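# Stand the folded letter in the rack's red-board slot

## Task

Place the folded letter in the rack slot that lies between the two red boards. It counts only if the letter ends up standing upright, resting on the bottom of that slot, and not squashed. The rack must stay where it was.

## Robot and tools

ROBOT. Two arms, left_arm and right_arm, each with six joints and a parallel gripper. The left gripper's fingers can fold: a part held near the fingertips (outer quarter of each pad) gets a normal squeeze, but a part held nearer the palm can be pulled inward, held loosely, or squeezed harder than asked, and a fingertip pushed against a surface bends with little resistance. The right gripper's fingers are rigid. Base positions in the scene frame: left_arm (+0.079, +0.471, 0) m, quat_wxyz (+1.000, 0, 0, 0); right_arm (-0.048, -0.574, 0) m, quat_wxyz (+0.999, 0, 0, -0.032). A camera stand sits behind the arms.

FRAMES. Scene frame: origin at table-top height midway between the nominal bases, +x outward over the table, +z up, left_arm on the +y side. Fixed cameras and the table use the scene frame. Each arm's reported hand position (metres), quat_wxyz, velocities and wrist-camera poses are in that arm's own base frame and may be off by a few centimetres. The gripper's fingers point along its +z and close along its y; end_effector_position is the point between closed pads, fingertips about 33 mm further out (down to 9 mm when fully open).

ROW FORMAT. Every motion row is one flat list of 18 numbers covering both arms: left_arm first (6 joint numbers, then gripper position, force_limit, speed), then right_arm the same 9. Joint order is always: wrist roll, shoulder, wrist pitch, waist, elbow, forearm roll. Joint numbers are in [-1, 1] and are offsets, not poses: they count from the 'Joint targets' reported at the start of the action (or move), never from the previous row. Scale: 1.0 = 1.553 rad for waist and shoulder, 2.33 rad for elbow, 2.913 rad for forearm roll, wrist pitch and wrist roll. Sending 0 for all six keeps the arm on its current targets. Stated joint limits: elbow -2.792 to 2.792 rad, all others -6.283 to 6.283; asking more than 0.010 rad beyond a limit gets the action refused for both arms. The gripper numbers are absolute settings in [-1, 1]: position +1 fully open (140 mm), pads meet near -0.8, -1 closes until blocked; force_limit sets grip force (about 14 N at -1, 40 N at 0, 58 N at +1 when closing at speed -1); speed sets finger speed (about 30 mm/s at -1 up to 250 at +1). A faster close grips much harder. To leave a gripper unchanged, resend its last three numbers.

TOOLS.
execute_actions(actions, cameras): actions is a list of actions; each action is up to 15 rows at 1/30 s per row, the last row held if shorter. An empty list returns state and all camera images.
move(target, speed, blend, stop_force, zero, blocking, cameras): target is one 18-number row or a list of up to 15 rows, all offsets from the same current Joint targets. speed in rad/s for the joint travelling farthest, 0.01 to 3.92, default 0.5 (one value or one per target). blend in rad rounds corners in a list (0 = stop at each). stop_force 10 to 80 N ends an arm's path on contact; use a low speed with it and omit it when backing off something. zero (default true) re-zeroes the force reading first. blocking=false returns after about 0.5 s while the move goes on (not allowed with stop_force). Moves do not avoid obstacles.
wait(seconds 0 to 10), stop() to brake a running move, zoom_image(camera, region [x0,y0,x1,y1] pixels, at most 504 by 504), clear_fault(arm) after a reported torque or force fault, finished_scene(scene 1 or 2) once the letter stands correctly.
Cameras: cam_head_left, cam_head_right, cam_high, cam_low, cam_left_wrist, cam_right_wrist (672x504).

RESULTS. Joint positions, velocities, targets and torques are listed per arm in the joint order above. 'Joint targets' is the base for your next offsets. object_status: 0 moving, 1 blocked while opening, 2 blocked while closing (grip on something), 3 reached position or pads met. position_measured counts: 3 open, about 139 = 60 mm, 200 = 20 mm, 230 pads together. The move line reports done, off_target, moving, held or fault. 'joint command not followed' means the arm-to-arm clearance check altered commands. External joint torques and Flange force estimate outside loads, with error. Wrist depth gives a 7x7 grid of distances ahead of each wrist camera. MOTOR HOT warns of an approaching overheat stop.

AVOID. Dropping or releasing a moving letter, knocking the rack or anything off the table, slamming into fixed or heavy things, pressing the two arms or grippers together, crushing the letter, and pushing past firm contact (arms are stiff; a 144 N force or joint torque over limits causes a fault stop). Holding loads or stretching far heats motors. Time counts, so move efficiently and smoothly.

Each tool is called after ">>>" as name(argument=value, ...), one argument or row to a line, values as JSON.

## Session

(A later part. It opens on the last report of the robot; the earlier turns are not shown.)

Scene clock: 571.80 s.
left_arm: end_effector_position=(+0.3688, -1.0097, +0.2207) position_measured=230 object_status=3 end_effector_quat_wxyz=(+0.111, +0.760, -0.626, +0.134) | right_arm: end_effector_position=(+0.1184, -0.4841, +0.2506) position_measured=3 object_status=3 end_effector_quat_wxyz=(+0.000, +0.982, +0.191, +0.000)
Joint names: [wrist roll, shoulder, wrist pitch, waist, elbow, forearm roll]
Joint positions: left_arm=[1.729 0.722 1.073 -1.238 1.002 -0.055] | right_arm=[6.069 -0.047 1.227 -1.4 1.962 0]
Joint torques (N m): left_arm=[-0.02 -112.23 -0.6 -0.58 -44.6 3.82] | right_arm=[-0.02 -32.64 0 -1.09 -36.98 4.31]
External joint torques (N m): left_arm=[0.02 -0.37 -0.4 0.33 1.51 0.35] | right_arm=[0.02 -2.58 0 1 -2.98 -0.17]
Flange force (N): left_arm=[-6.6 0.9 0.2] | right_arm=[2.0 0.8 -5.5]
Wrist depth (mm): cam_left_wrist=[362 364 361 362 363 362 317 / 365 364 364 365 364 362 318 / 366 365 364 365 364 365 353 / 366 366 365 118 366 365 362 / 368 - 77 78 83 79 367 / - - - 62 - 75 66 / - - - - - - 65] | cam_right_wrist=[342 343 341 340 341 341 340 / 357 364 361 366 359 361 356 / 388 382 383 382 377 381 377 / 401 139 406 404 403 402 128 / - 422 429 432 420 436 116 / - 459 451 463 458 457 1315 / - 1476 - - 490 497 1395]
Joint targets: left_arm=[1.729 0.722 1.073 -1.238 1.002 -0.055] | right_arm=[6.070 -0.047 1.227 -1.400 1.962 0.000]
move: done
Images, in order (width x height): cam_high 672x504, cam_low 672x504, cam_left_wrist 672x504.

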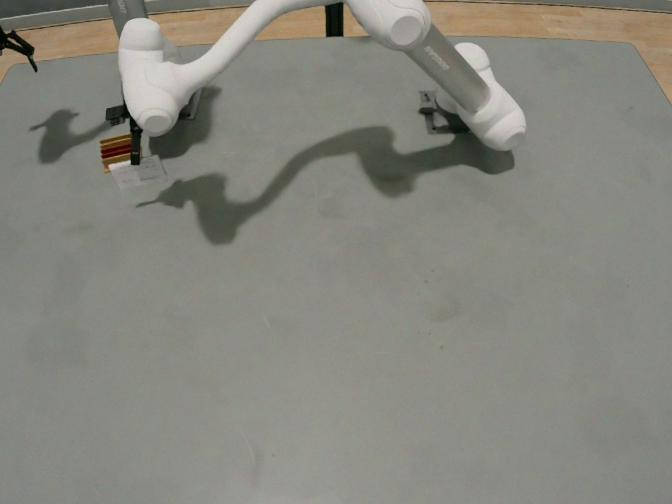

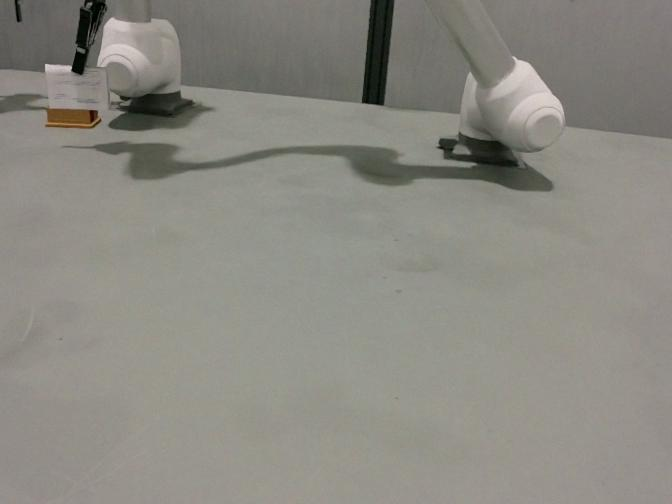

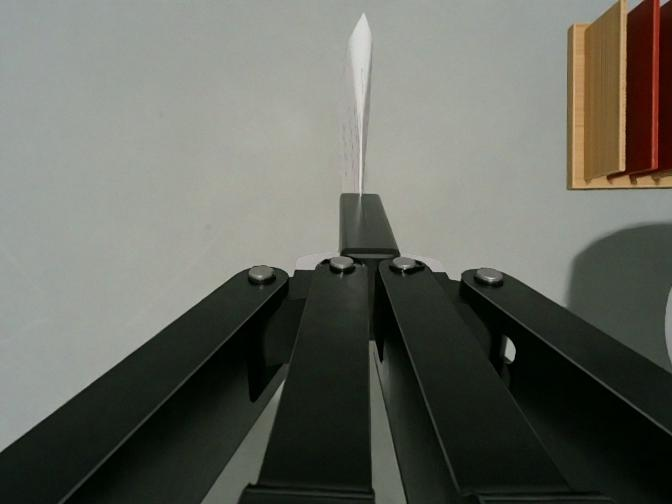

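>>> move(
  target=[0.0036, 0.0261, -0.05069, 0, 0.04579, -0.00175, -1, -1, -1, 0, 0, 0, 0, 0, 0, 1, 1, 1],
  speed=0.15,
)

>>> execute_actions(
  actions=[
    [[0,0,0,0,0,0,-0.5,-1,-1,0,0,0,0,0,0,1,1,1]],
    [[0,0,0,0,0,0,-0.5,-1,-1,0,0,0,0,0,0,1,1,1]],
    [[0,0,0,0,0,0,0.7,-1,-0.2,0,0,0,0,0,0,1,1,1]],
    [[0,0,0,0,0,0,0.7,-1,-0.2,0,0,0,0,0,0,1,1,1]],
    [[0,0,0,0,0,0,0.7,-1,-0.2,0,0,0,0,0,0,1,1,1]],
  ],
  cameras=["cam_left_wrist"],
)

>>> move(
  target=[
    [-0.0036, -0.0261, 0.05069, 0, -0.04579, 0.00175, 0.7, -1, -0.2, 0, 0, 0, 0.3, 0, 0, 1, 1, 1],
    [-0.0036, -0.0261, 0.05069, 0.443, -0.04579, 0.00175, 0.7, -1, -0.2, 0, 0, 0, 0.9291, 0, 0, 1, 1, 1],
  ],
  speed=[0.5, 0.8],
  blend=[0.03, 0],
  cameras=["cam_right_wrist", "cam_low"],
)

>>> zoom_image(
  camera="cam_low",
  region=[20, 60, 140, 160],
)

Scene clock: 623.23 s.
left_arm: end_effector_position=(+0.3691, -1.0100, +0.1238) position_measured=230 object_status=3 end_effector_quat_wxyz=(+0.111, +0.760, -0.626, +0.135) | right_arm: end_effector_position=(+0.1184, -0.4841, +0.2506) position_measured=3 object_status=3 end_effector_quat_wxyz=(+0.000, +0.982, +0.191, +0.000)
Joint names: [wrist roll, shoulder, wrist pitch, waist, elbow, forearm roll]
Joint positions: left_arm=[1.74 0.762 0.925 -1.238 1.108 -0.06] | right_arm=[6.07 -0.047 1.227 -1.4 1.962 0]
Joint torques (N m): left_arm=[-0.04 -113.61 -0.91 -0.42 -42.64 3.73] | right_arm=[-0.09 -32.54 -0.08 -1.78 -37.02 4.43]
External joint torques (N m): left_arm=[0.04 -1.41 -0.11 0.84 0.62 0.35] | right_arm=[0.09 -2.07 0.09 1.65 -2.75 -0.3]
Flange force (N): left_arm=[-4.2 0.0 -1.6] | right_arm=[3.3 1.6 -5.1]
Wrist depth (mm): cam_left_wrist=[266 266 266 266 266 266 266 / 267 267 267 266 267 267 267 / 267 268 267 267 267 267 267 / 269 268 268 118 267 267 268 / 269 - 77 78 83 79 268 / - - - 62 - 75 66 / - - - - - - 65] | cam_right_wrist=[343 344 341 340 344 338 343 / 364 362 361 358 363 358 358 / 380 383 382 382 382 371 379 / 402 139 409 391 - - 128 / - 421 - 429 430 434 116 / - 462 466 455 453 - 1378 / - 506 491 502 494 503 1370]
Joint targets: left_arm=[1.740 0.762 0.925 -1.238 1.108 -0.060] | right_arm=[6.070 -0.047 1.227 -1.400 1.962 0.000]
move: done

Scene clock: 625.93 s.
left_arm: end_effector_position=(+0.3691, -1.0100, +0.1236) position_measured=41 object_status=3 end_effector_quat_wxyz=(+0.111, +0.760, -0.626, +0.135) | right_arm: end_effector_position=(+0.1184, -0.4841, +0.2506) position_measured=3 object_status=3 end_effector_quat_wxyz=(+0.000, +0.982, +0.191, +0.000)
Joint names: [wrist roll, shoulder, wrist pitch, waist, elbow, forearm roll]
Joint positions: left_arm=[1.74 0.762 0.925 -1.238 1.108 -0.06] | right_arm=[6.07 -0.047 1.227 -1.4 1.962 0]
Joint torques (N m): left_arm=[-0.02 -113.6 -0.63 -0.22 -42.46 3.8] | right_arm=[-0.1 -32.53 -0.1 -1.81 -37.04 4.39]
External joint torques (N m): left_arm=[0.02 -0.58 -0.36 -0.65 0.8 0.22] | right_arm=[0.1 -2.3 0.1 1.81 -2.8 -0.26]
External joint torques at the end of the 1st action: left_arm=[0.06 -1.86 -0.41 0.46 0.66 0.27] | right_arm=[0.07 -2.85 0.08 1.86 -3.02 -0.24]
External joint torques at the end of the 2nd action: left_arm=[0.06 -1.04 -0.33 0.69 0.77 0.31] | right_arm=[0.06 -2.92 0.09 1.93 -2.89 -0.25]
External joint torques at the end of the 3rd action: left_arm=[-0.02 -1.48 -0.39 0.83 0.61 0.32] | right_arm=[0.11 -2.16 0.06 1.72 -2.93 -0.22]
External joint torques at the end of the 4th action: left_arm=[0.04 -1.58 -0.34 0.35 0.9 0.39] | right_arm=[0.04 -2.48 0.07 2.25 -2.94 -0.23]
Flange force (N): left_arm=[-3.9 1.5 -0.4] | right_arm=[3.7 1.4 -5.3]
Flange force at the end of the 1st action (N): left_arm=[-5.5 0.6 -1.8] | right_arm=[3.8 0.8 -5.9]
Flange force at the end of the 2nd action (N): left_arm=[-4.5 0.2 -1.0] | right_arm=[4.0 0.5 -5.8]
Flange force at the end of the 3rd action (N): left_arm=[-4.8 0.2 -1.4] | right_arm=[3.4 1.8 -5.3]
Flange force at the end of the 4th action (N): left_arm=[-5.7 0.8 -1.6] | right_arm=[4.4 1.5 -5.5]
Wrist depth (mm): cam_left_wrist=[267 266 266 266 266 264 265 / 266 266 267 189 266 267 266 / 268 267 267 188 266 267 267 / 267 125 268 189 267 156 268 / - 126 268 191 268 268 99 / - 270 269 269 269 268 104 / - 264 271 270 271 270 -] | cam_right_wrist=[343 342 343 343 342 341 342 / 363 363 362 361 361 357 364 / 383 386 381 381 380 380 378 / 403 139 405 408 403 399 128 / - 424 432 428 432 436 116 / - 459 468 461 458 461 1322 / - 501 490 - 484 1386 1430]
Joint targets: left_arm=[1.740 0.762 0.925 -1.238 1.108 -0.060] | right_arm=[6.070 -0.047 1.227 -1.400 1.962 0.000]
Images, in order (width x height): cam_left_wrist 672x504.

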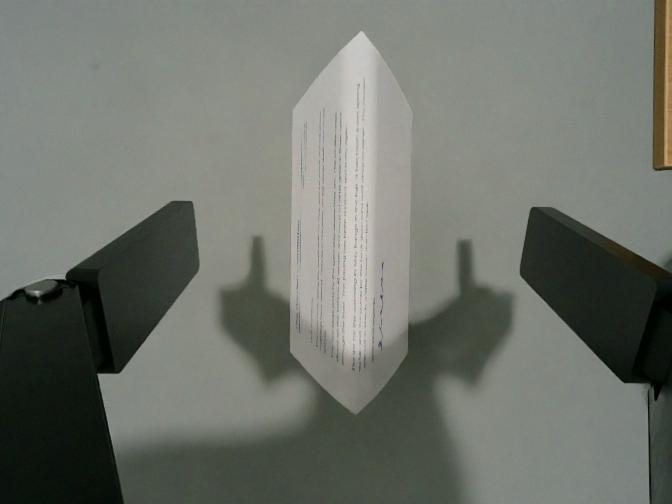

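Scene clock: 628.73 s.
left_arm: end_effector_position=(+0.9261, -0.5457, +0.2207) position_measured=41 object_status=3 end_effector_quat_wxyz=(+0.059, +0.927, -0.333, +0.164) | right_arm: end_effector_position=(+0.4952, +0.0559, +0.2506) position_measured=3 object_status=3 end_effector_quat_wxyz=(+0.000, +0.611, +0.792, +0.000)
Joint names: [wrist roll, shoulder, wrist pitch, waist, elbow, forearm roll]
Joint positions: left_arm=[1.729 0.722 1.073 -0.55 1.002 -0.055] | right_arm=[6.07 -0.047 1.227 0.043 1.962 0]
Joint torques (N m): left_arm=[0.02 -111.91 -0.6 -0.02 -44.02 3.94] | right_arm=[-0.05 -32.23 -0.09 -1.86 -36.99 4.37]
External joint torques (N m): left_arm=[-0.02 -1.49 -0.4 -0.65 0.53 0.26] | right_arm=[0.05 -2.54 0.09 1.7 -2.89 -0.24]
Flange force (N): left_arm=[-4.9 1.7 -0.9] | right_arm=[3.4 1.1 -5.5]
Wrist depth (mm): cam_left_wrist=[364 364 364 363 362 362 362 / 364 365 362 365 362 364 363 / 366 365 362 366 364 364 364 / 366 125 387 365 366 146 365 / - 109 372 369 363 355 99 / - 369 368 368 367 367 - / - 369 369 369 370 370 -] | cam_right_wrist=[344 344 343 343 343 340 340 / 364 363 363 307 365 360 363 / 382 383 384 336 377 379 376 / 358 139 411 370 390 399 121 / - 375 427 435 443 430 116 / - 455 469 - 458 457 464 / - 494 479 489 489 - 493]
Joint targets: left_arm=[1.729 0.722 1.073 -0.550 1.002 -0.055] | right_arm=[6.070 -0.047 1.227 0.043 1.962 0.000]
move: done
Images, in order (width x height): cam_low 672x504, cam_right_wrist 672x504.

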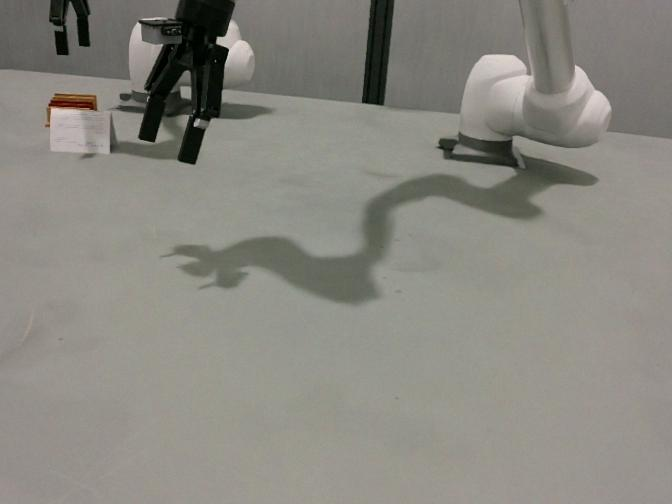

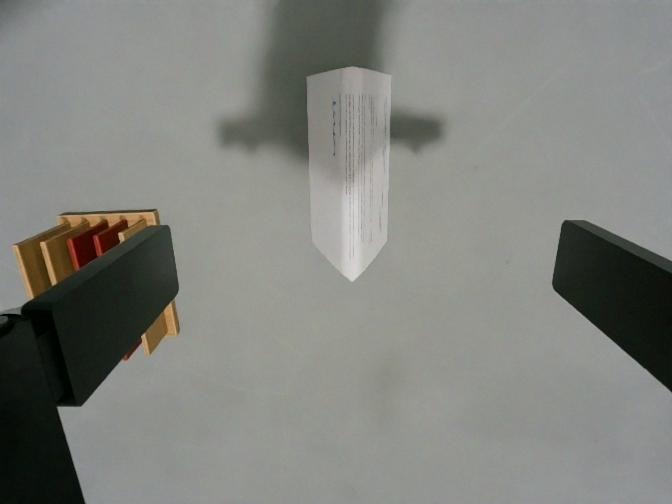

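Scaled by 4.200.

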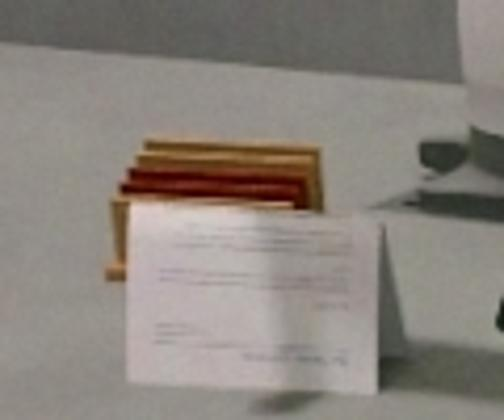

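>>> move(
  target=[0, 0, 0, 0, 0, 0, 0.7, -1, -0.2, -0.01232, 0.11477, -0.13047, -0.0139, 0.08645, 0, 1, 1, 1],
  speed=0.35,
  cameras=["cam_right_wrist"],
)

>>> execute_actions(
  actions=[
    [[0,0,0,0,0,0,0.7,-1,-0.2,0,0,0,0,0,0,-0.1,-1,0]],
    [[0,0,0,0,0,0,0.7,-1,-0.2,0,0,0,0,0,0,-0.1,-1,0]],
    [[0,0,0,0,0,0,0.7,-1,-0.2,0,0,0,0,0,0,-1,-1,-1]],
    [[0,0,0,0,0,0,0.7,-1,-0.2,0,0,0,0,0,0,-1,-1,-1]],
    [[0,0,0,0,0,0,0.7,-1,-0.2,0,0,0,0,0,0,-1,-1,-1]],
    [[0,0,0,0,0,0,0.7,-1,-0.2,0,0,0,0,0,0,-1,-1,-1]],
    [[0,0,0,0,0,0,0.7,-1,-0.2,0,0,0,0,0,0,-1,-1,-1]],
  ],
  cameras=["cam_right_wrist", "cam_low"],
)

>>> zoom_image(
  camera="cam_low",
  region=[20, 60, 140, 160],
)

Scene clock: 714.70 s.
left_arm: end_effector_position=(+0.9262, -0.5456, +0.2207) position_measured=41 object_status=3 end_effector_quat_wxyz=(+0.059, +0.927, -0.333, +0.164) | right_arm: end_effector_position=(+0.4993, +0.0453, +0.0644) position_measured=3 object_status=3 end_effector_quat_wxyz=(+0.000, +0.605, +0.796, +0.000)
Joint names: [wrist roll, shoulder, wrist pitch, waist, elbow, forearm roll]
Joint positions: left_arm=[1.729 0.722 1.073 -0.55 1.002 -0.055] | right_arm=[6.034 0.131 0.847 0.022 2.163 0]
Joint torques (N m): left_arm=[-0.01 -111.78 -0.61 -0.76 -44.15 3.88] | right_arm=[-0.08 -43.28 -0.16 -1.92 -28.82 3.54]
External joint torques (N m): left_arm=[0.01 -1.18 -0.37 0.39 0.92 0.3] | right_arm=[0.07 -2.32 0.17 1.97 -2.9 -0.24]
Flange force (N): left_arm=[-5.9 0.7 -0.6] | right_arm=[3.7 2.7 -5.8]
Wrist depth (mm): cam_left_wrist=[365 363 364 363 365 362 362 / 365 369 362 364 366 364 363 / 366 375 367 361 365 366 357 / 365 125 366 366 365 146 121 / - 126 367 367 368 367 99 / - 368 367 369 368 368 - / - 370 369 370 370 369 -] | cam_right_wrist=[180 178 178 115 151 177 177 / 188 187 187 114 180 186 186 / 199 199 198 122 194 198 197 / 209 139 210 126 205 208 128 / - 218 224 137 220 226 116 / - 241 239 142 239 238 239 / - 258 258 258 257 255 256]
Joint targets: left_arm=[1.729 0.722 1.073 -0.550 1.002 -0.055] | right_arm=[6.034 0.132 0.847 0.022 2.163 0.000]
move: done
Images, in order (width x height): cam_right_wrist 672x504.

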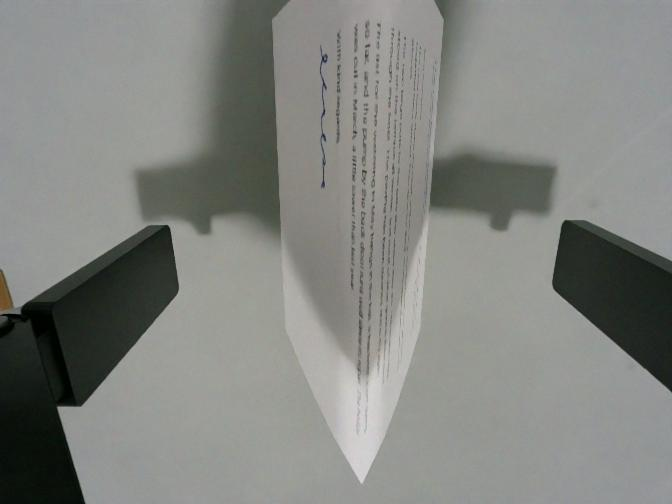

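Scene clock: 718.40 s.
left_arm: end_effector_position=(+0.9262, -0.5456, +0.2207) position_measured=41 object_status=3 end_effector_quat_wxyz=(+0.059, +0.927, -0.333, +0.164) | right_arm: end_effector_position=(+0.4993, +0.0453, +0.0643) position_measured=230 object_status=3 end_effector_quat_wxyz=(+0.000, +0.605, +0.796, +0.000)
Joint names: [wrist roll, shoulder, wrist pitch, waist, elbow, forearm roll]
Joint positions: left_arm=[1.729 0.722 1.073 -0.55 1.002 -0.055] | right_arm=[6.034 0.132 0.847 0.022 2.163 0]
Joint torques (N m): left_arm=[-0.03 -111.87 -0.63 -0.42 -43.92 3.88] | right_arm=[-0.09 -42.37 -0.09 -2 -29.08 3.53]
External joint torques (N m): left_arm=[0.03 -1.14 -0.37 0.51 0.64 0.31] | right_arm=[0.09 -2.83 0.1 1.97 -2.54 -0.25]
External joint torques at the end of the 3rd action: left_arm=[-0.01 -1.23 -0.31 0.07 0.51 0.34] | right_arm=[0.09 -2.89 0.14 1.91 -2.31 -0.22]
External joint torques at the end of the 4th action: left_arm=[0 -0.43 -0.33 -0.21 1.11 0.32] | right_arm=[0.1 -3.19 0.07 2.05 -2.64 -0.19]
External joint torques at the end of the 5th action: left_arm=[0.01 -1.33 -0.33 0.54 0.77 0.23] | right_arm=[0.06 -2.46 0.11 1.78 -2.57 -0.2]
External joint torques at the end of the 6th action: left_arm=[0.07 -1.01 -0.31 0.24 0.8 0.31] | right_arm=[0.06 -2.37 0.12 1.86 -2.49 -0.25]
Flange force (N): left_arm=[-4.8 0.4 -0.6] | right_arm=[3.9 1.3 -6.0]
Flange force at the end of the 3rd action (N): left_arm=[-4.3 0.9 -0.8] | right_arm=[3.9 0.8 -6.0]
Flange force at the end of the 4th action (N): left_arm=[-5.1 1.2 0.1] | right_arm=[4.2 1.0 -6.5]
Flange force at the end of the 5th action (N): left_arm=[-5.6 0.5 -0.8] | right_arm=[3.4 1.8 -5.6]
Flange force at the end of the 6th action (N): left_arm=[-5.1 0.7 -0.5] | right_arm=[3.5 1.8 -5.4]
Wrist depth (mm): cam_left_wrist=[364 364 363 363 364 364 366 / 366 365 364 364 365 366 363 / 366 364 366 363 365 360 364 / 365 125 367 365 365 146 122 / - 126 366 367 366 369 100 / - 369 368 369 367 367 - / - 369 369 371 369 369 -] | cam_right_wrist=[180 178 178 175 177 177 177 / 188 188 187 184 188 187 187 / 199 199 198 196 198 197 197 / 211 211 210 144 205 215 209 / 225 222 82 87 81 86 218 / - - 71 61 - 72 66 / - 60 68 - - - 62]
Joint targets: left_arm=[1.729 0.722 1.073 -0.550 1.002 -0.055] | right_arm=[6.034 0.132 0.847 0.022 2.163 0.000]
Images, in order (width x height): cam_low 672x504, cam_right_wrist 672x504.

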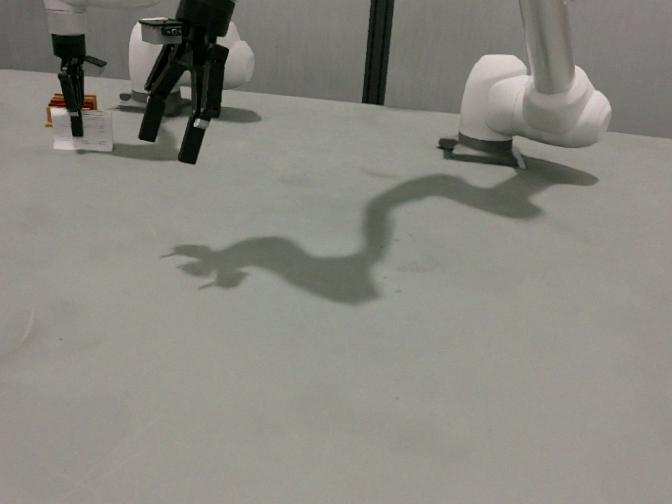

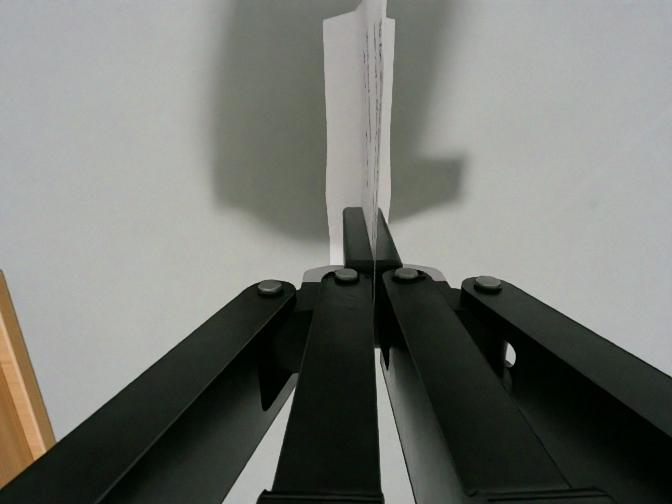

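Scaled by 4.200.

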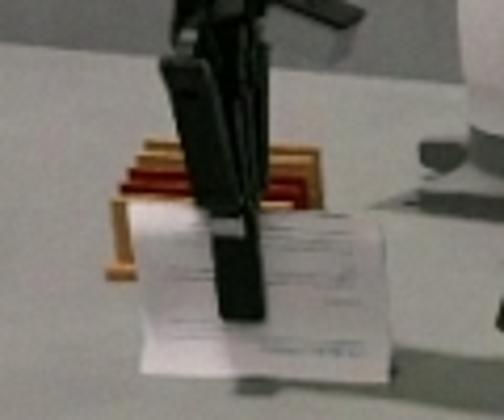

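>>> move(
  target=[
    [0, 0, 0, 0, 0, 0, 0.7, -1, -0.2, 0, -0.07713, 0.07923, 0, -0.04782, 0, -1, -1, -1],
    [0, 0, 0, 0, 0, 0, 0.7, -1, -0.2, -0.16546, -0.2508, 0.09335, -0.31306, 0.05028, 0, -1, -1, -1],
  ],
  speed=[0.25, 0.4],
  blend=[0.03, 0],
  cameras=["cam_right_wrist", "cam_low", "cam_high"],
)

>>> zoom_image(
  camera="cam_right_wrist",
  region=[260, 0, 460, 200],
)

>>> zoom_image(
  camera="cam_low",
  region=[25, 45, 115, 135],
)

>>> zoom_image(
  camera="cam_high",
  region=[70, 105, 150, 185],
)

Scene clock: 740.60 s.
left_arm: end_effector_position=(+0.9262, -0.5456, +0.2207) position_measured=41 object_status=3 end_effector_quat_wxyz=(+0.059, +0.927, -0.333, +0.164) | right_arm: end_effector_position=(+0.3239, -0.1237, +0.1755) position_measured=230 object_status=3 end_effector_quat_wxyz=(+0.000, +0.607, +0.795, +0.000)
Joint names: [wrist roll, shoulder, wrist pitch, waist, elbow, forearm roll]
Joint positions: left_arm=[1.729 0.722 1.073 -0.55 1.002 -0.055] | right_arm=[5.552 -0.258 1.118 -0.464 2.28 0]
Joint torques (N m): left_arm=[-0.03 -111.48 -0.65 -0.77 -44.06 3.91] | right_arm=[-0.22 -9.36 -0.06 -1.8 -34.93 4.2]
External joint torques (N m): left_arm=[0.03 -1.35 -0.34 1.38 0.96 0.29] | right_arm=[0.22 -1.89 0.08 1.84 -3.09 -0.26]
Flange force (N): left_arm=[-6.4 -0.2 -0.8] | right_arm=[4.2 4.3 -6.1]
Wrist depth (mm): cam_left_wrist=[362 363 364 362 363 362 362 / 364 364 365 363 364 364 364 / 365 366 367 361 365 365 365 / 366 125 365 365 367 147 365 / - 110 367 367 368 369 99 / - 368 367 366 367 367 - / - 369 369 367 369 368 -] | cam_right_wrist=[277 276 274 270 275 276 276 / 292 292 286 276 290 288 289 / 317 310 300 284 307 307 306 / 326 331 323 112 319 325 325 / 351 342 83 87 81 85 347 / - - 71 61 - 72 66 / - 60 68 - - - 62]
Joint targets: left_arm=[1.729 0.722 1.073 -0.550 1.002 -0.055] | right_arm=[5.552 -0.258 1.118 -0.465 2.280 0.000]
move: done
Images, in order (width x height): cam_high 672x504, cam_low 672x504, cam_right_wrist 672x504.

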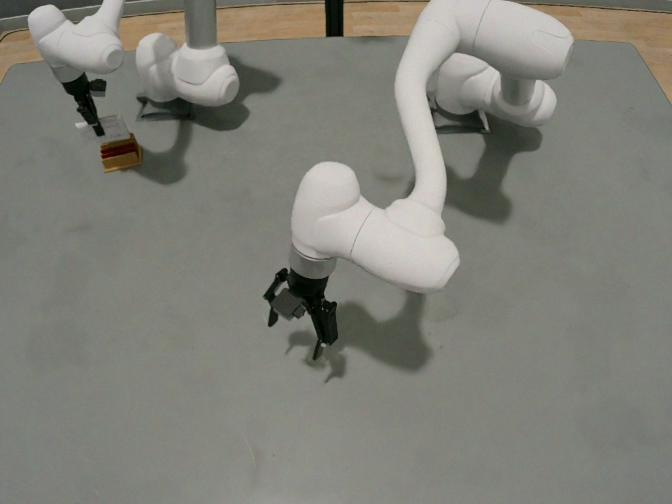

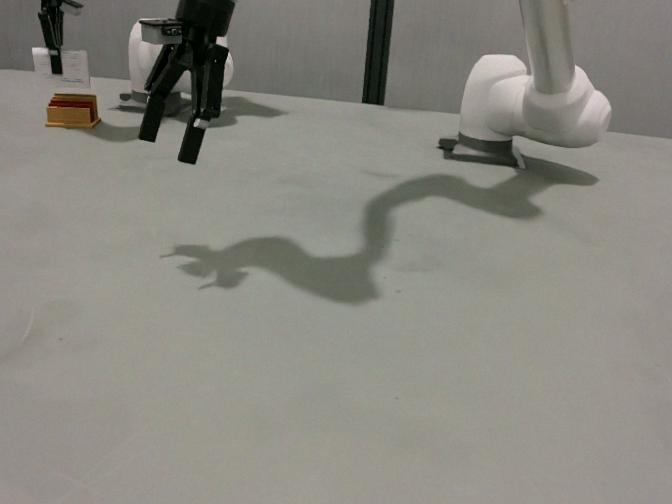

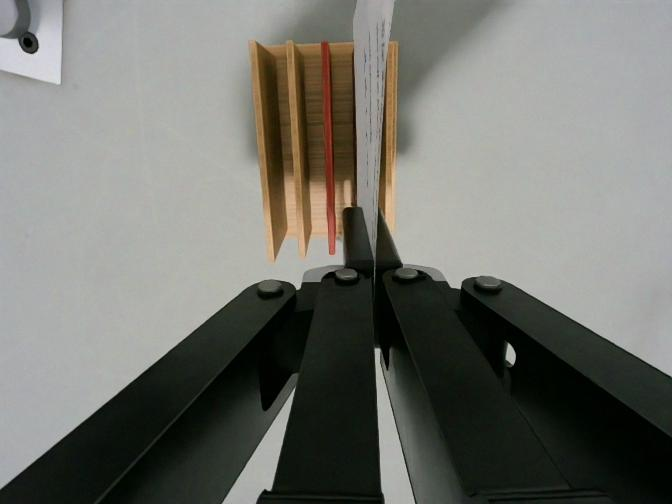

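Scaled by 2.520.

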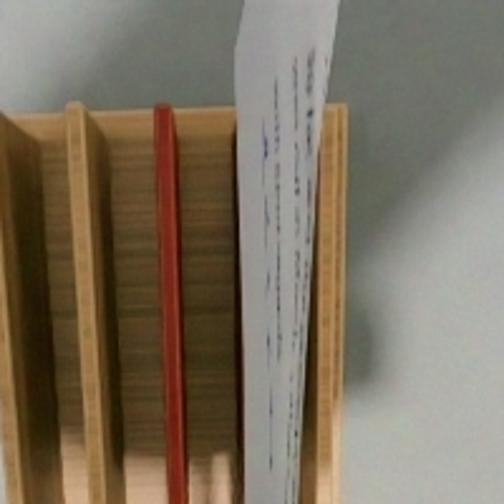

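Scaled by 5.600.

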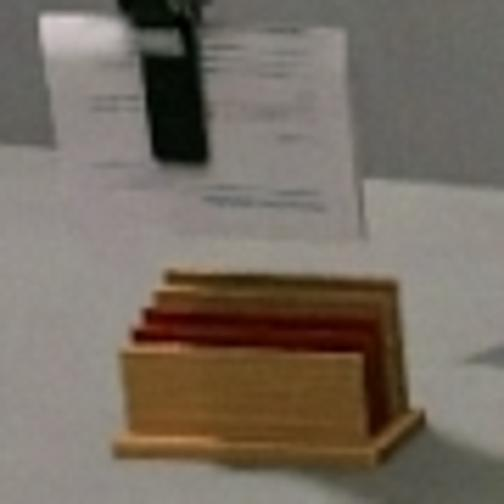

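Scaled by 6.300.

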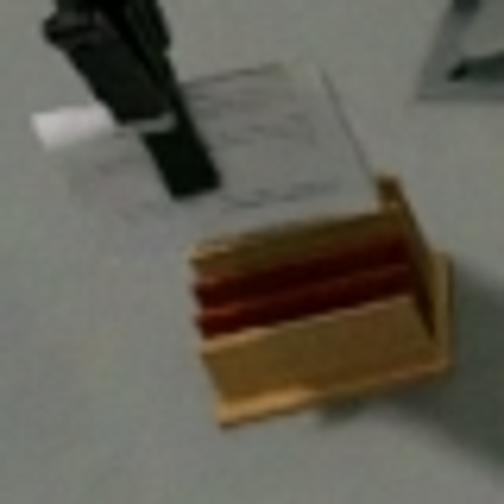

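>>> move(
  target=[0, 0, 0, 0, 0, 0, 0.7, -1, -0.2, 0.00264, 0.00818, -0.02886, 0.02093, 0.03131, 0, -1, -1, -1],
  speed=0.08,
  cameras=["cam_right_wrist", "cam_low", "cam_high"],
)

>>> zoom_image(
  camera="cam_right_wrist",
  region=[300, 0, 420, 110],
)

>>> zoom_image(
  camera="cam_right_wrist",
  region=[300, 100, 420, 210],
)

>>> zoom_image(
  camera="cam_low",
  region=[25, 45, 115, 135],
)

>>> zoom_image(
  camera="cam_high",
  region=[70, 105, 150, 185],
)

Scene clock: 766.20 s.
left_arm: end_effector_position=(+0.9262, -0.5456, +0.2207) position_measured=41 object_status=3 end_effector_quat_wxyz=(+0.059, +0.927, -0.333, +0.164) | right_arm: end_effector_position=(+0.3135, -0.1067, +0.1354) position_measured=230 object_status=3 end_effector_quat_wxyz=(+0.000, +0.597, +0.802, +0.000)
Joint names: [wrist roll, shoulder, wrist pitch, waist, elbow, forearm roll]
Joint positions: left_arm=[1.729 0.722 1.073 -0.55 1.002 -0.055] | right_arm=[5.559 -0.245 1.035 -0.432 2.353 0]
Joint torques (N m): left_arm=[0 -112.15 -0.64 -0.31 -44.34 3.86] | right_arm=[-0.06 -9.11 -0.11 -2.17 -33.46 4]
External joint torques (N m): left_arm=[0 -0.87 -0.35 -0.44 1.09 0.31] | right_arm=[0.06 -1.66 0.13 2.07 -2.99 -0.23]
Flange force (N): left_arm=[-5.8 1.6 -0.3] | right_arm=[4.4 4.8 -6.1]
Wrist depth (mm): cam_left_wrist=[364 362 370 363 360 361 364 / 365 - 364 364 365 363 364 / 366 365 365 366 365 365 364 / 367 125 367 367 366 146 365 / - 110 367 367 366 366 99 / - 367 367 368 369 367 - / - 368 369 369 368 369 -] | cam_right_wrist=[243 241 241 238 241 241 238 / - 257 248 219 251 253 253 / 270 269 267 217 265 269 267 / 286 285 281 116 278 283 278 / 306 301 83 87 81 86 301 / - - 71 61 - 72 66 / - 60 68 - - - 62]
Joint targets: left_arm=[1.729 0.722 1.073 -0.550 1.002 -0.055] | right_arm=[5.559 -0.245 1.034 -0.432 2.353 0.000]
move: done
Images, in order (width x height): cam_high 672x504, cam_low 672x504, cam_right_wrist 672x504.

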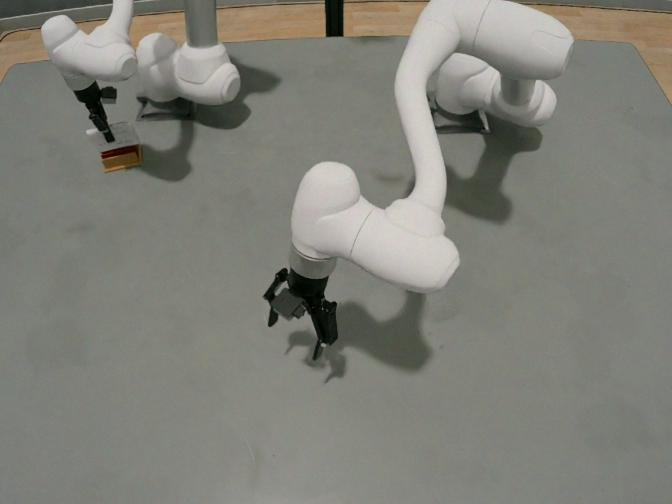

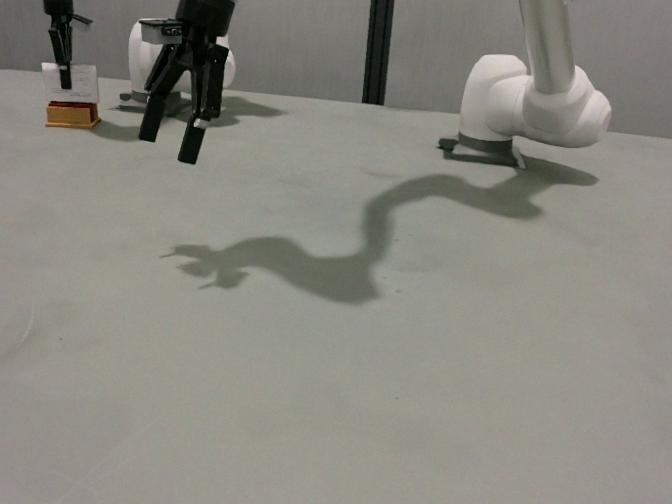

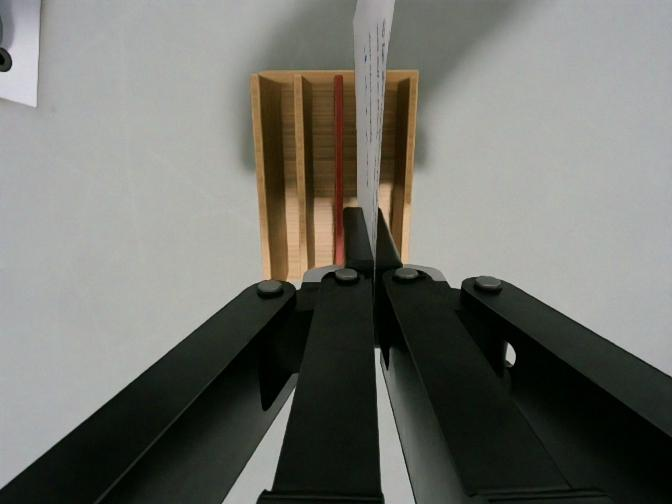

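Scaled by 4.200.

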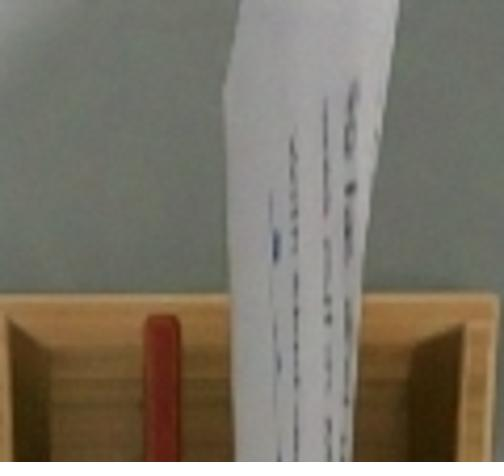

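Scaled by 4.200.

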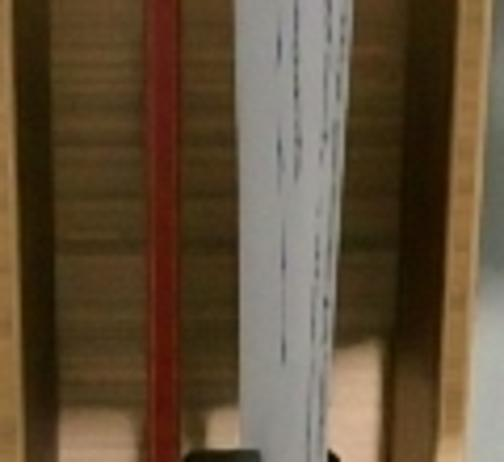

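Scaled by 5.600.

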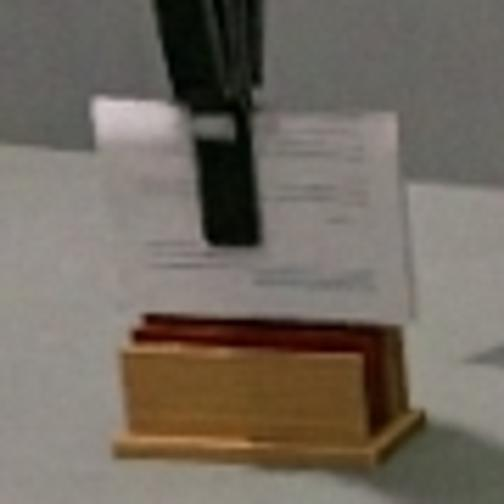

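Scaled by 6.300.

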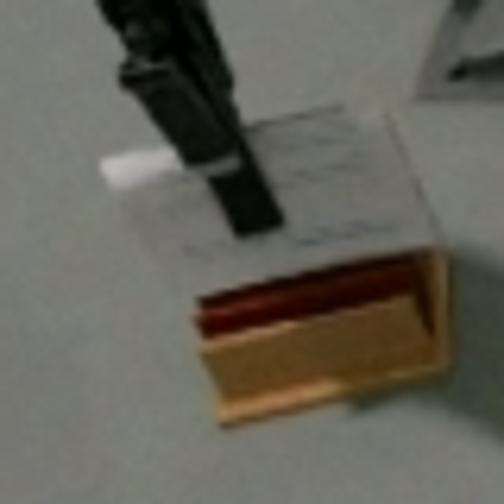

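>>> move(
  target=[
    [0, 0, 0, 0, 0, 0, 0.7, -1, -0.2, 0, 0.01172, -0.01276, 0, 0.00814, 0, -1, -1, -1],
    [0, 0, 0, 0, 0, 0, 0.7, -1, -0.2, 0, 0.02488, -0.02629, 0, 0.01628, 0, -1, -1, -1],
  ],
  speed=0.04,
  blend=[0.003, 0],
  cameras=["cam_right_wrist", "cam_low", "cam_high"],
)

>>> zoom_image(
  camera="cam_right_wrist",
  region=[290, 0, 430, 120],
)

>>> zoom_image(
  camera="cam_right_wrist",
  region=[290, 100, 430, 220],
)

>>> zoom_image(
  camera="cam_low",
  region=[25, 55, 110, 135],
)

>>> zoom_image(
  camera="cam_high",
  region=[75, 110, 155, 185],
)

Scene clock: 791.90 s.
left_arm: end_effector_position=(+0.9262, -0.5456, +0.2207) position_measured=41 object_status=3 end_effector_quat_wxyz=(+0.059, +0.927, -0.333, +0.164) | right_arm: end_effector_position=(+0.3135, -0.1066, +0.1048) position_measured=230 object_status=3 end_effector_quat_wxyz=(+0.000, +0.597, +0.802, +0.000)
Joint names: [wrist roll, shoulder, wrist pitch, waist, elbow, forearm roll]
Joint positions: left_arm=[1.729 0.722 1.073 -0.55 1.002 -0.055] | right_arm=[5.559 -0.207 0.958 -0.432 2.391 0]
Joint torques (N m): left_arm=[0.01 -112.08 -0.6 -0.6 -44.04 3.93] | right_arm=[-0.07 -9.93 -0.52 -2.15 -32.15 3.84]
External joint torques (N m): left_arm=[-0.01 -0.79 -0.4 0.56 0.82 0.26] | right_arm=[0.07 -3.44 0.55 2.21 -2.44 -0.25]
Flange force (N): left_arm=[-5.0 0.4 -0.3] | right_arm=[7.2 1.7 -9.0]
Wrist depth (mm): cam_left_wrist=[363 366 - 362 364 362 362 / 365 365 364 366 363 365 362 / 365 365 366 365 365 365 366 / - 125 366 364 365 146 366 / - 126 367 364 367 361 99 / - 369 368 369 366 369 - / - 368 370 366 369 370 -] | cam_right_wrist=[215 215 215 212 214 214 212 / 225 223 198 163 221 224 224 / 240 242 233 172 232 237 237 / 254 254 248 129 236 252 251 / 271 267 83 87 81 85 267 / - - 71 61 - 72 66 / - 60 68 - - - 62]
Joint targets: left_arm=[1.729 0.722 1.073 -0.550 1.002 -0.055] | right_arm=[5.559 -0.207 0.958 -0.432 2.391 0.000]
move: done
Images, in order (width x height): cam_high 672x504, cam_low 672x504, cam_right_wrist 672x504.

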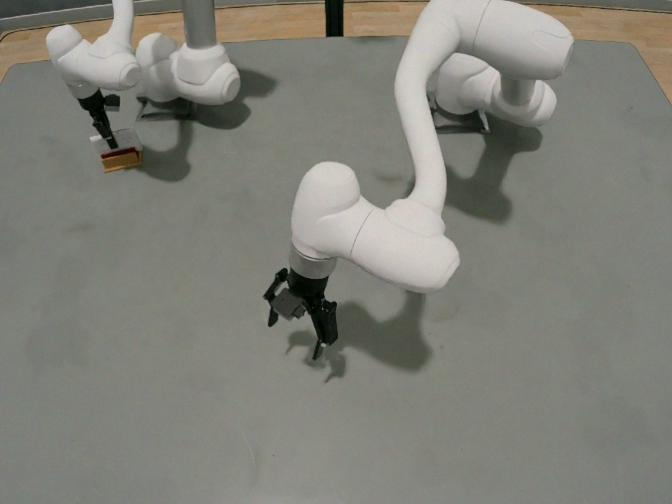

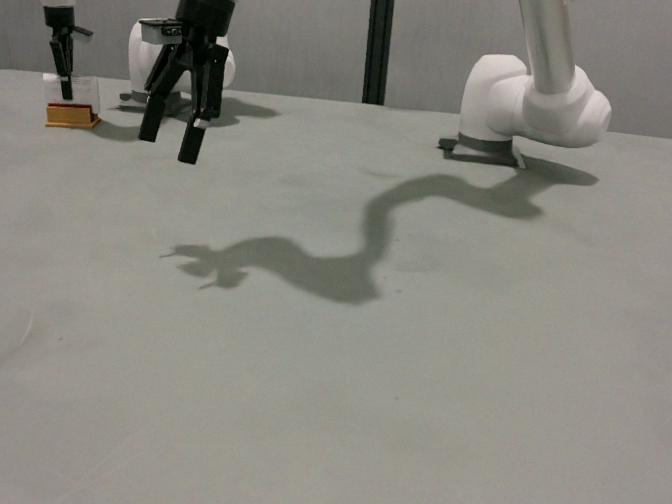

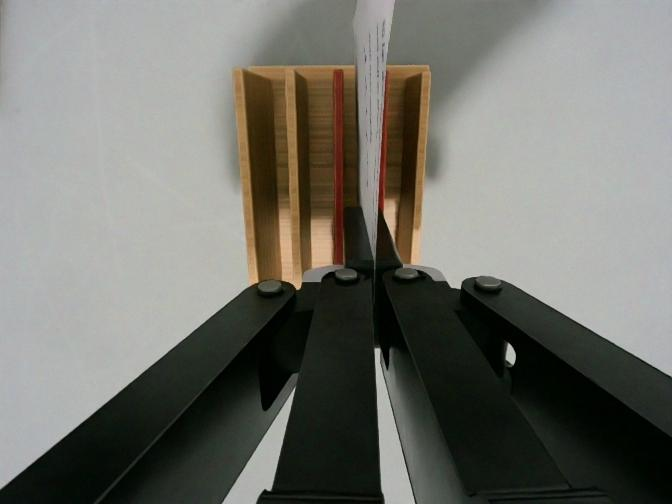

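Scaled by 3.600.

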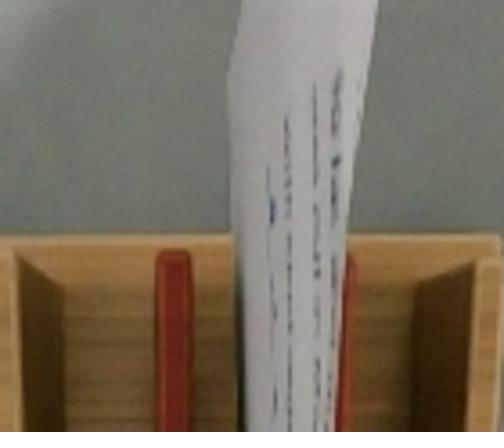

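Scaled by 3.600.

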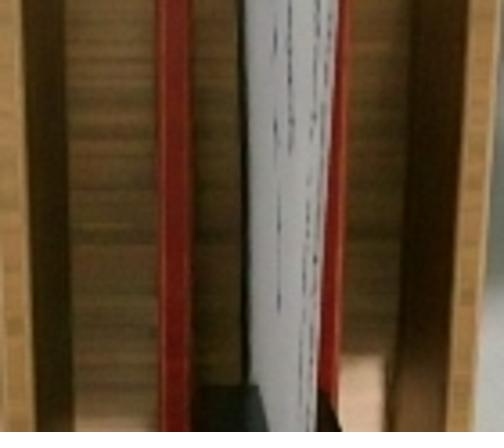

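Scaled by 5.929.

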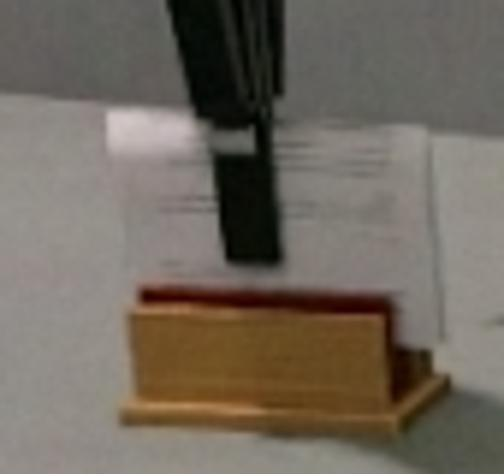

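Scaled by 6.300.

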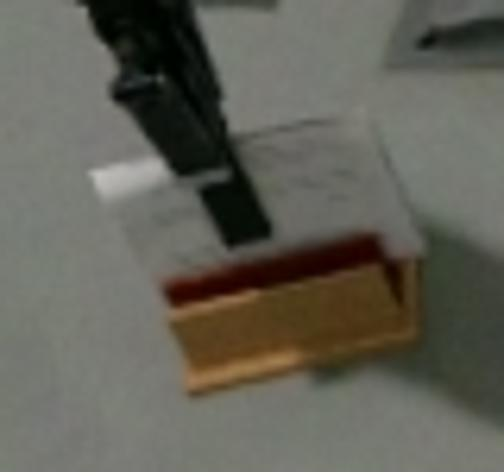

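>>> execute_actions(
  actions=[
    [[0,0,0,0,0,0,0.7,-1,-0.2,0,0,0,0,0,0,-0.45,-1,-1]],
    [[0,0,0,0,0,0,0.7,-1,-0.2,0,0,0,0,0,0,-0.45,-1,-1]],
    [[0,0,0,0,0,0,0.7,-1,-0.2,0,0,0,0,0,0,-0.45,-1,-1]],
  ],
  cameras=["cam_right_wrist", "cam_low", "cam_high"],
)

>>> zoom_image(
  camera="cam_right_wrist",
  region=[250, 0, 470, 220],
)

>>> zoom_image(
  camera="cam_low",
  region=[25, 55, 110, 135],
)

>>> zoom_image(
  camera="cam_high",
  region=[75, 110, 155, 185],
)

Scene clock: 810.53 s.
left_arm: end_effector_position=(+0.9262, -0.5456, +0.2207) position_measured=41 object_status=3 end_effector_quat_wxyz=(+0.059, +0.927, -0.333, +0.164) | right_arm: end_effector_position=(+0.3135, -0.1066, +0.1048) position_measured=186 object_status=3 end_effector_quat_wxyz=(+0.000, +0.597, +0.802, +0.000)
Joint names: [wrist roll, shoulder, wrist pitch, waist, elbow, forearm roll]
Joint positions: left_arm=[1.729 0.722 1.073 -0.55 1.002 -0.055] | right_arm=[5.559 -0.207 0.958 -0.432 2.391 0]
Joint torques (N m): left_arm=[-0.02 -111.95 -0.66 -0.4 -43.95 3.89] | right_arm=[-0.11 -11.18 -0.05 -1.92 -31.86 3.86]
External joint torques (N m): left_arm=[0.02 -1.15 -0.33 0.31 0.63 0.32] | right_arm=[0.11 -1.94 0.07 1.95 -2.81 -0.27]
External joint torques at the end of the 1st action: left_arm=[0.04 -1.7 -0.38 0.88 0.46 0.27] | right_arm=[0.08 -2.06 0.03 1.86 -2.79 -0.25]
External joint torques at the end of the 2nd action: left_arm=[0.04 -1.45 -0.31 0.06 0.47 0.24] | right_arm=[0.12 -1.8 0.07 1.87 -2.62 -0.28]
Flange force (N): left_arm=[-4.7 0.6 -0.7] | right_arm=[4.6 4.2 -6.2]
Flange force at the end of the 1st action (N): left_arm=[-5.2 0.1 -1.2] | right_arm=[4.5 3.8 -6.3]
Flange force at the end of the 2nd action (N): left_arm=[-4.6 0.8 -1.0] | right_arm=[4.4 4.1 -5.8]
Wrist depth (mm): cam_left_wrist=[364 361 358 364 363 364 364 / 363 365 365 365 364 364 364 / 365 366 364 366 364 364 365 / - 125 367 365 366 146 110 / - 126 366 367 366 366 99 / - 367 368 368 368 369 - / - 369 370 368 380 367 -] | cam_right_wrist=[215 214 213 209 214 213 212 / 227 226 198 159 220 224 224 / 239 240 199 165 232 237 238 / 254 254 247 144 143 248 256 / 268 78 88 161 93 86 91 / - - 69 170 - 64 67 / - 68 - 308 - - 68]
Joint targets: left_arm=[1.729 0.722 1.073 -0.550 1.002 -0.055] | right_arm=[5.559 -0.207 0.958 -0.432 2.391 0.000]
Images, in order (width x height): cam_high 672x504, cam_low 672x504, cam_right_wrist 672x504.

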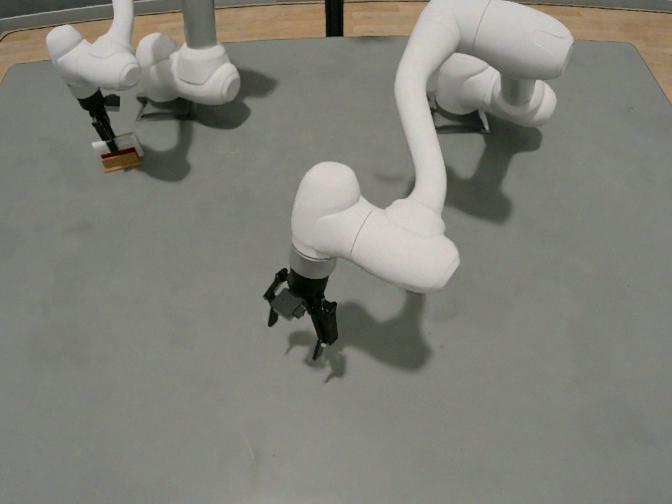

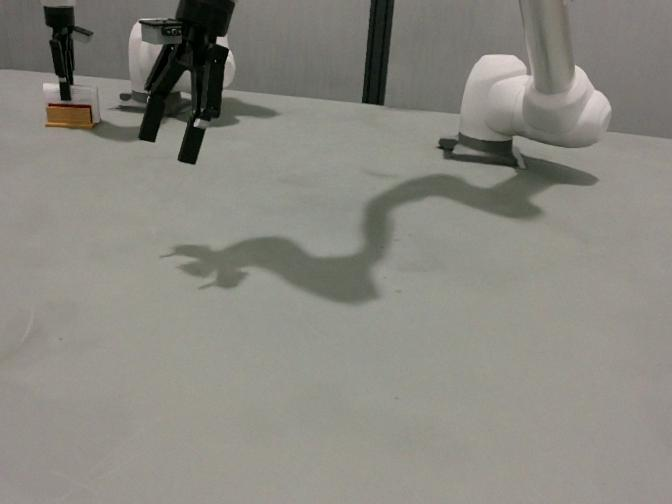

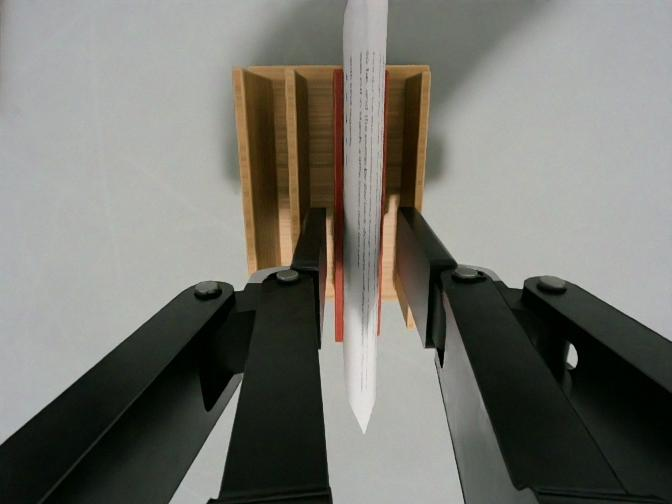

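Scaled by 2.291.

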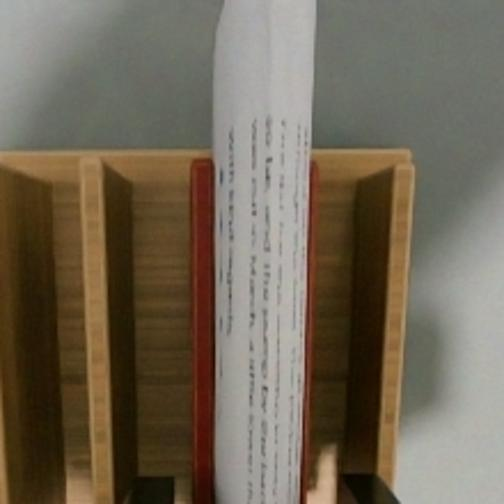

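Scaled by 5.929.

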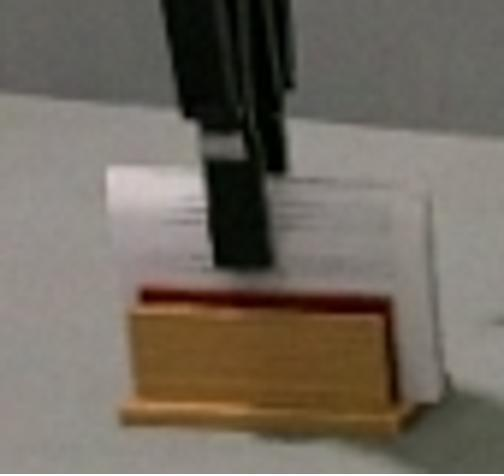

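Scaled by 6.300.

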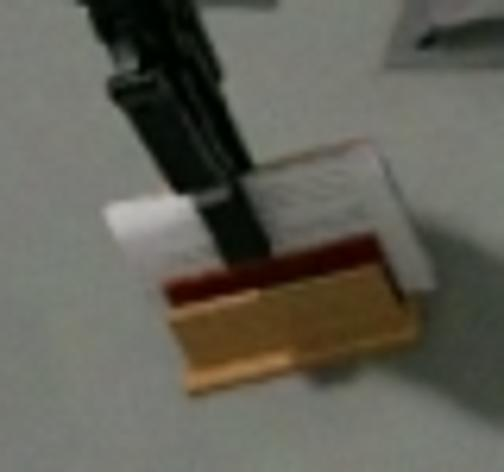

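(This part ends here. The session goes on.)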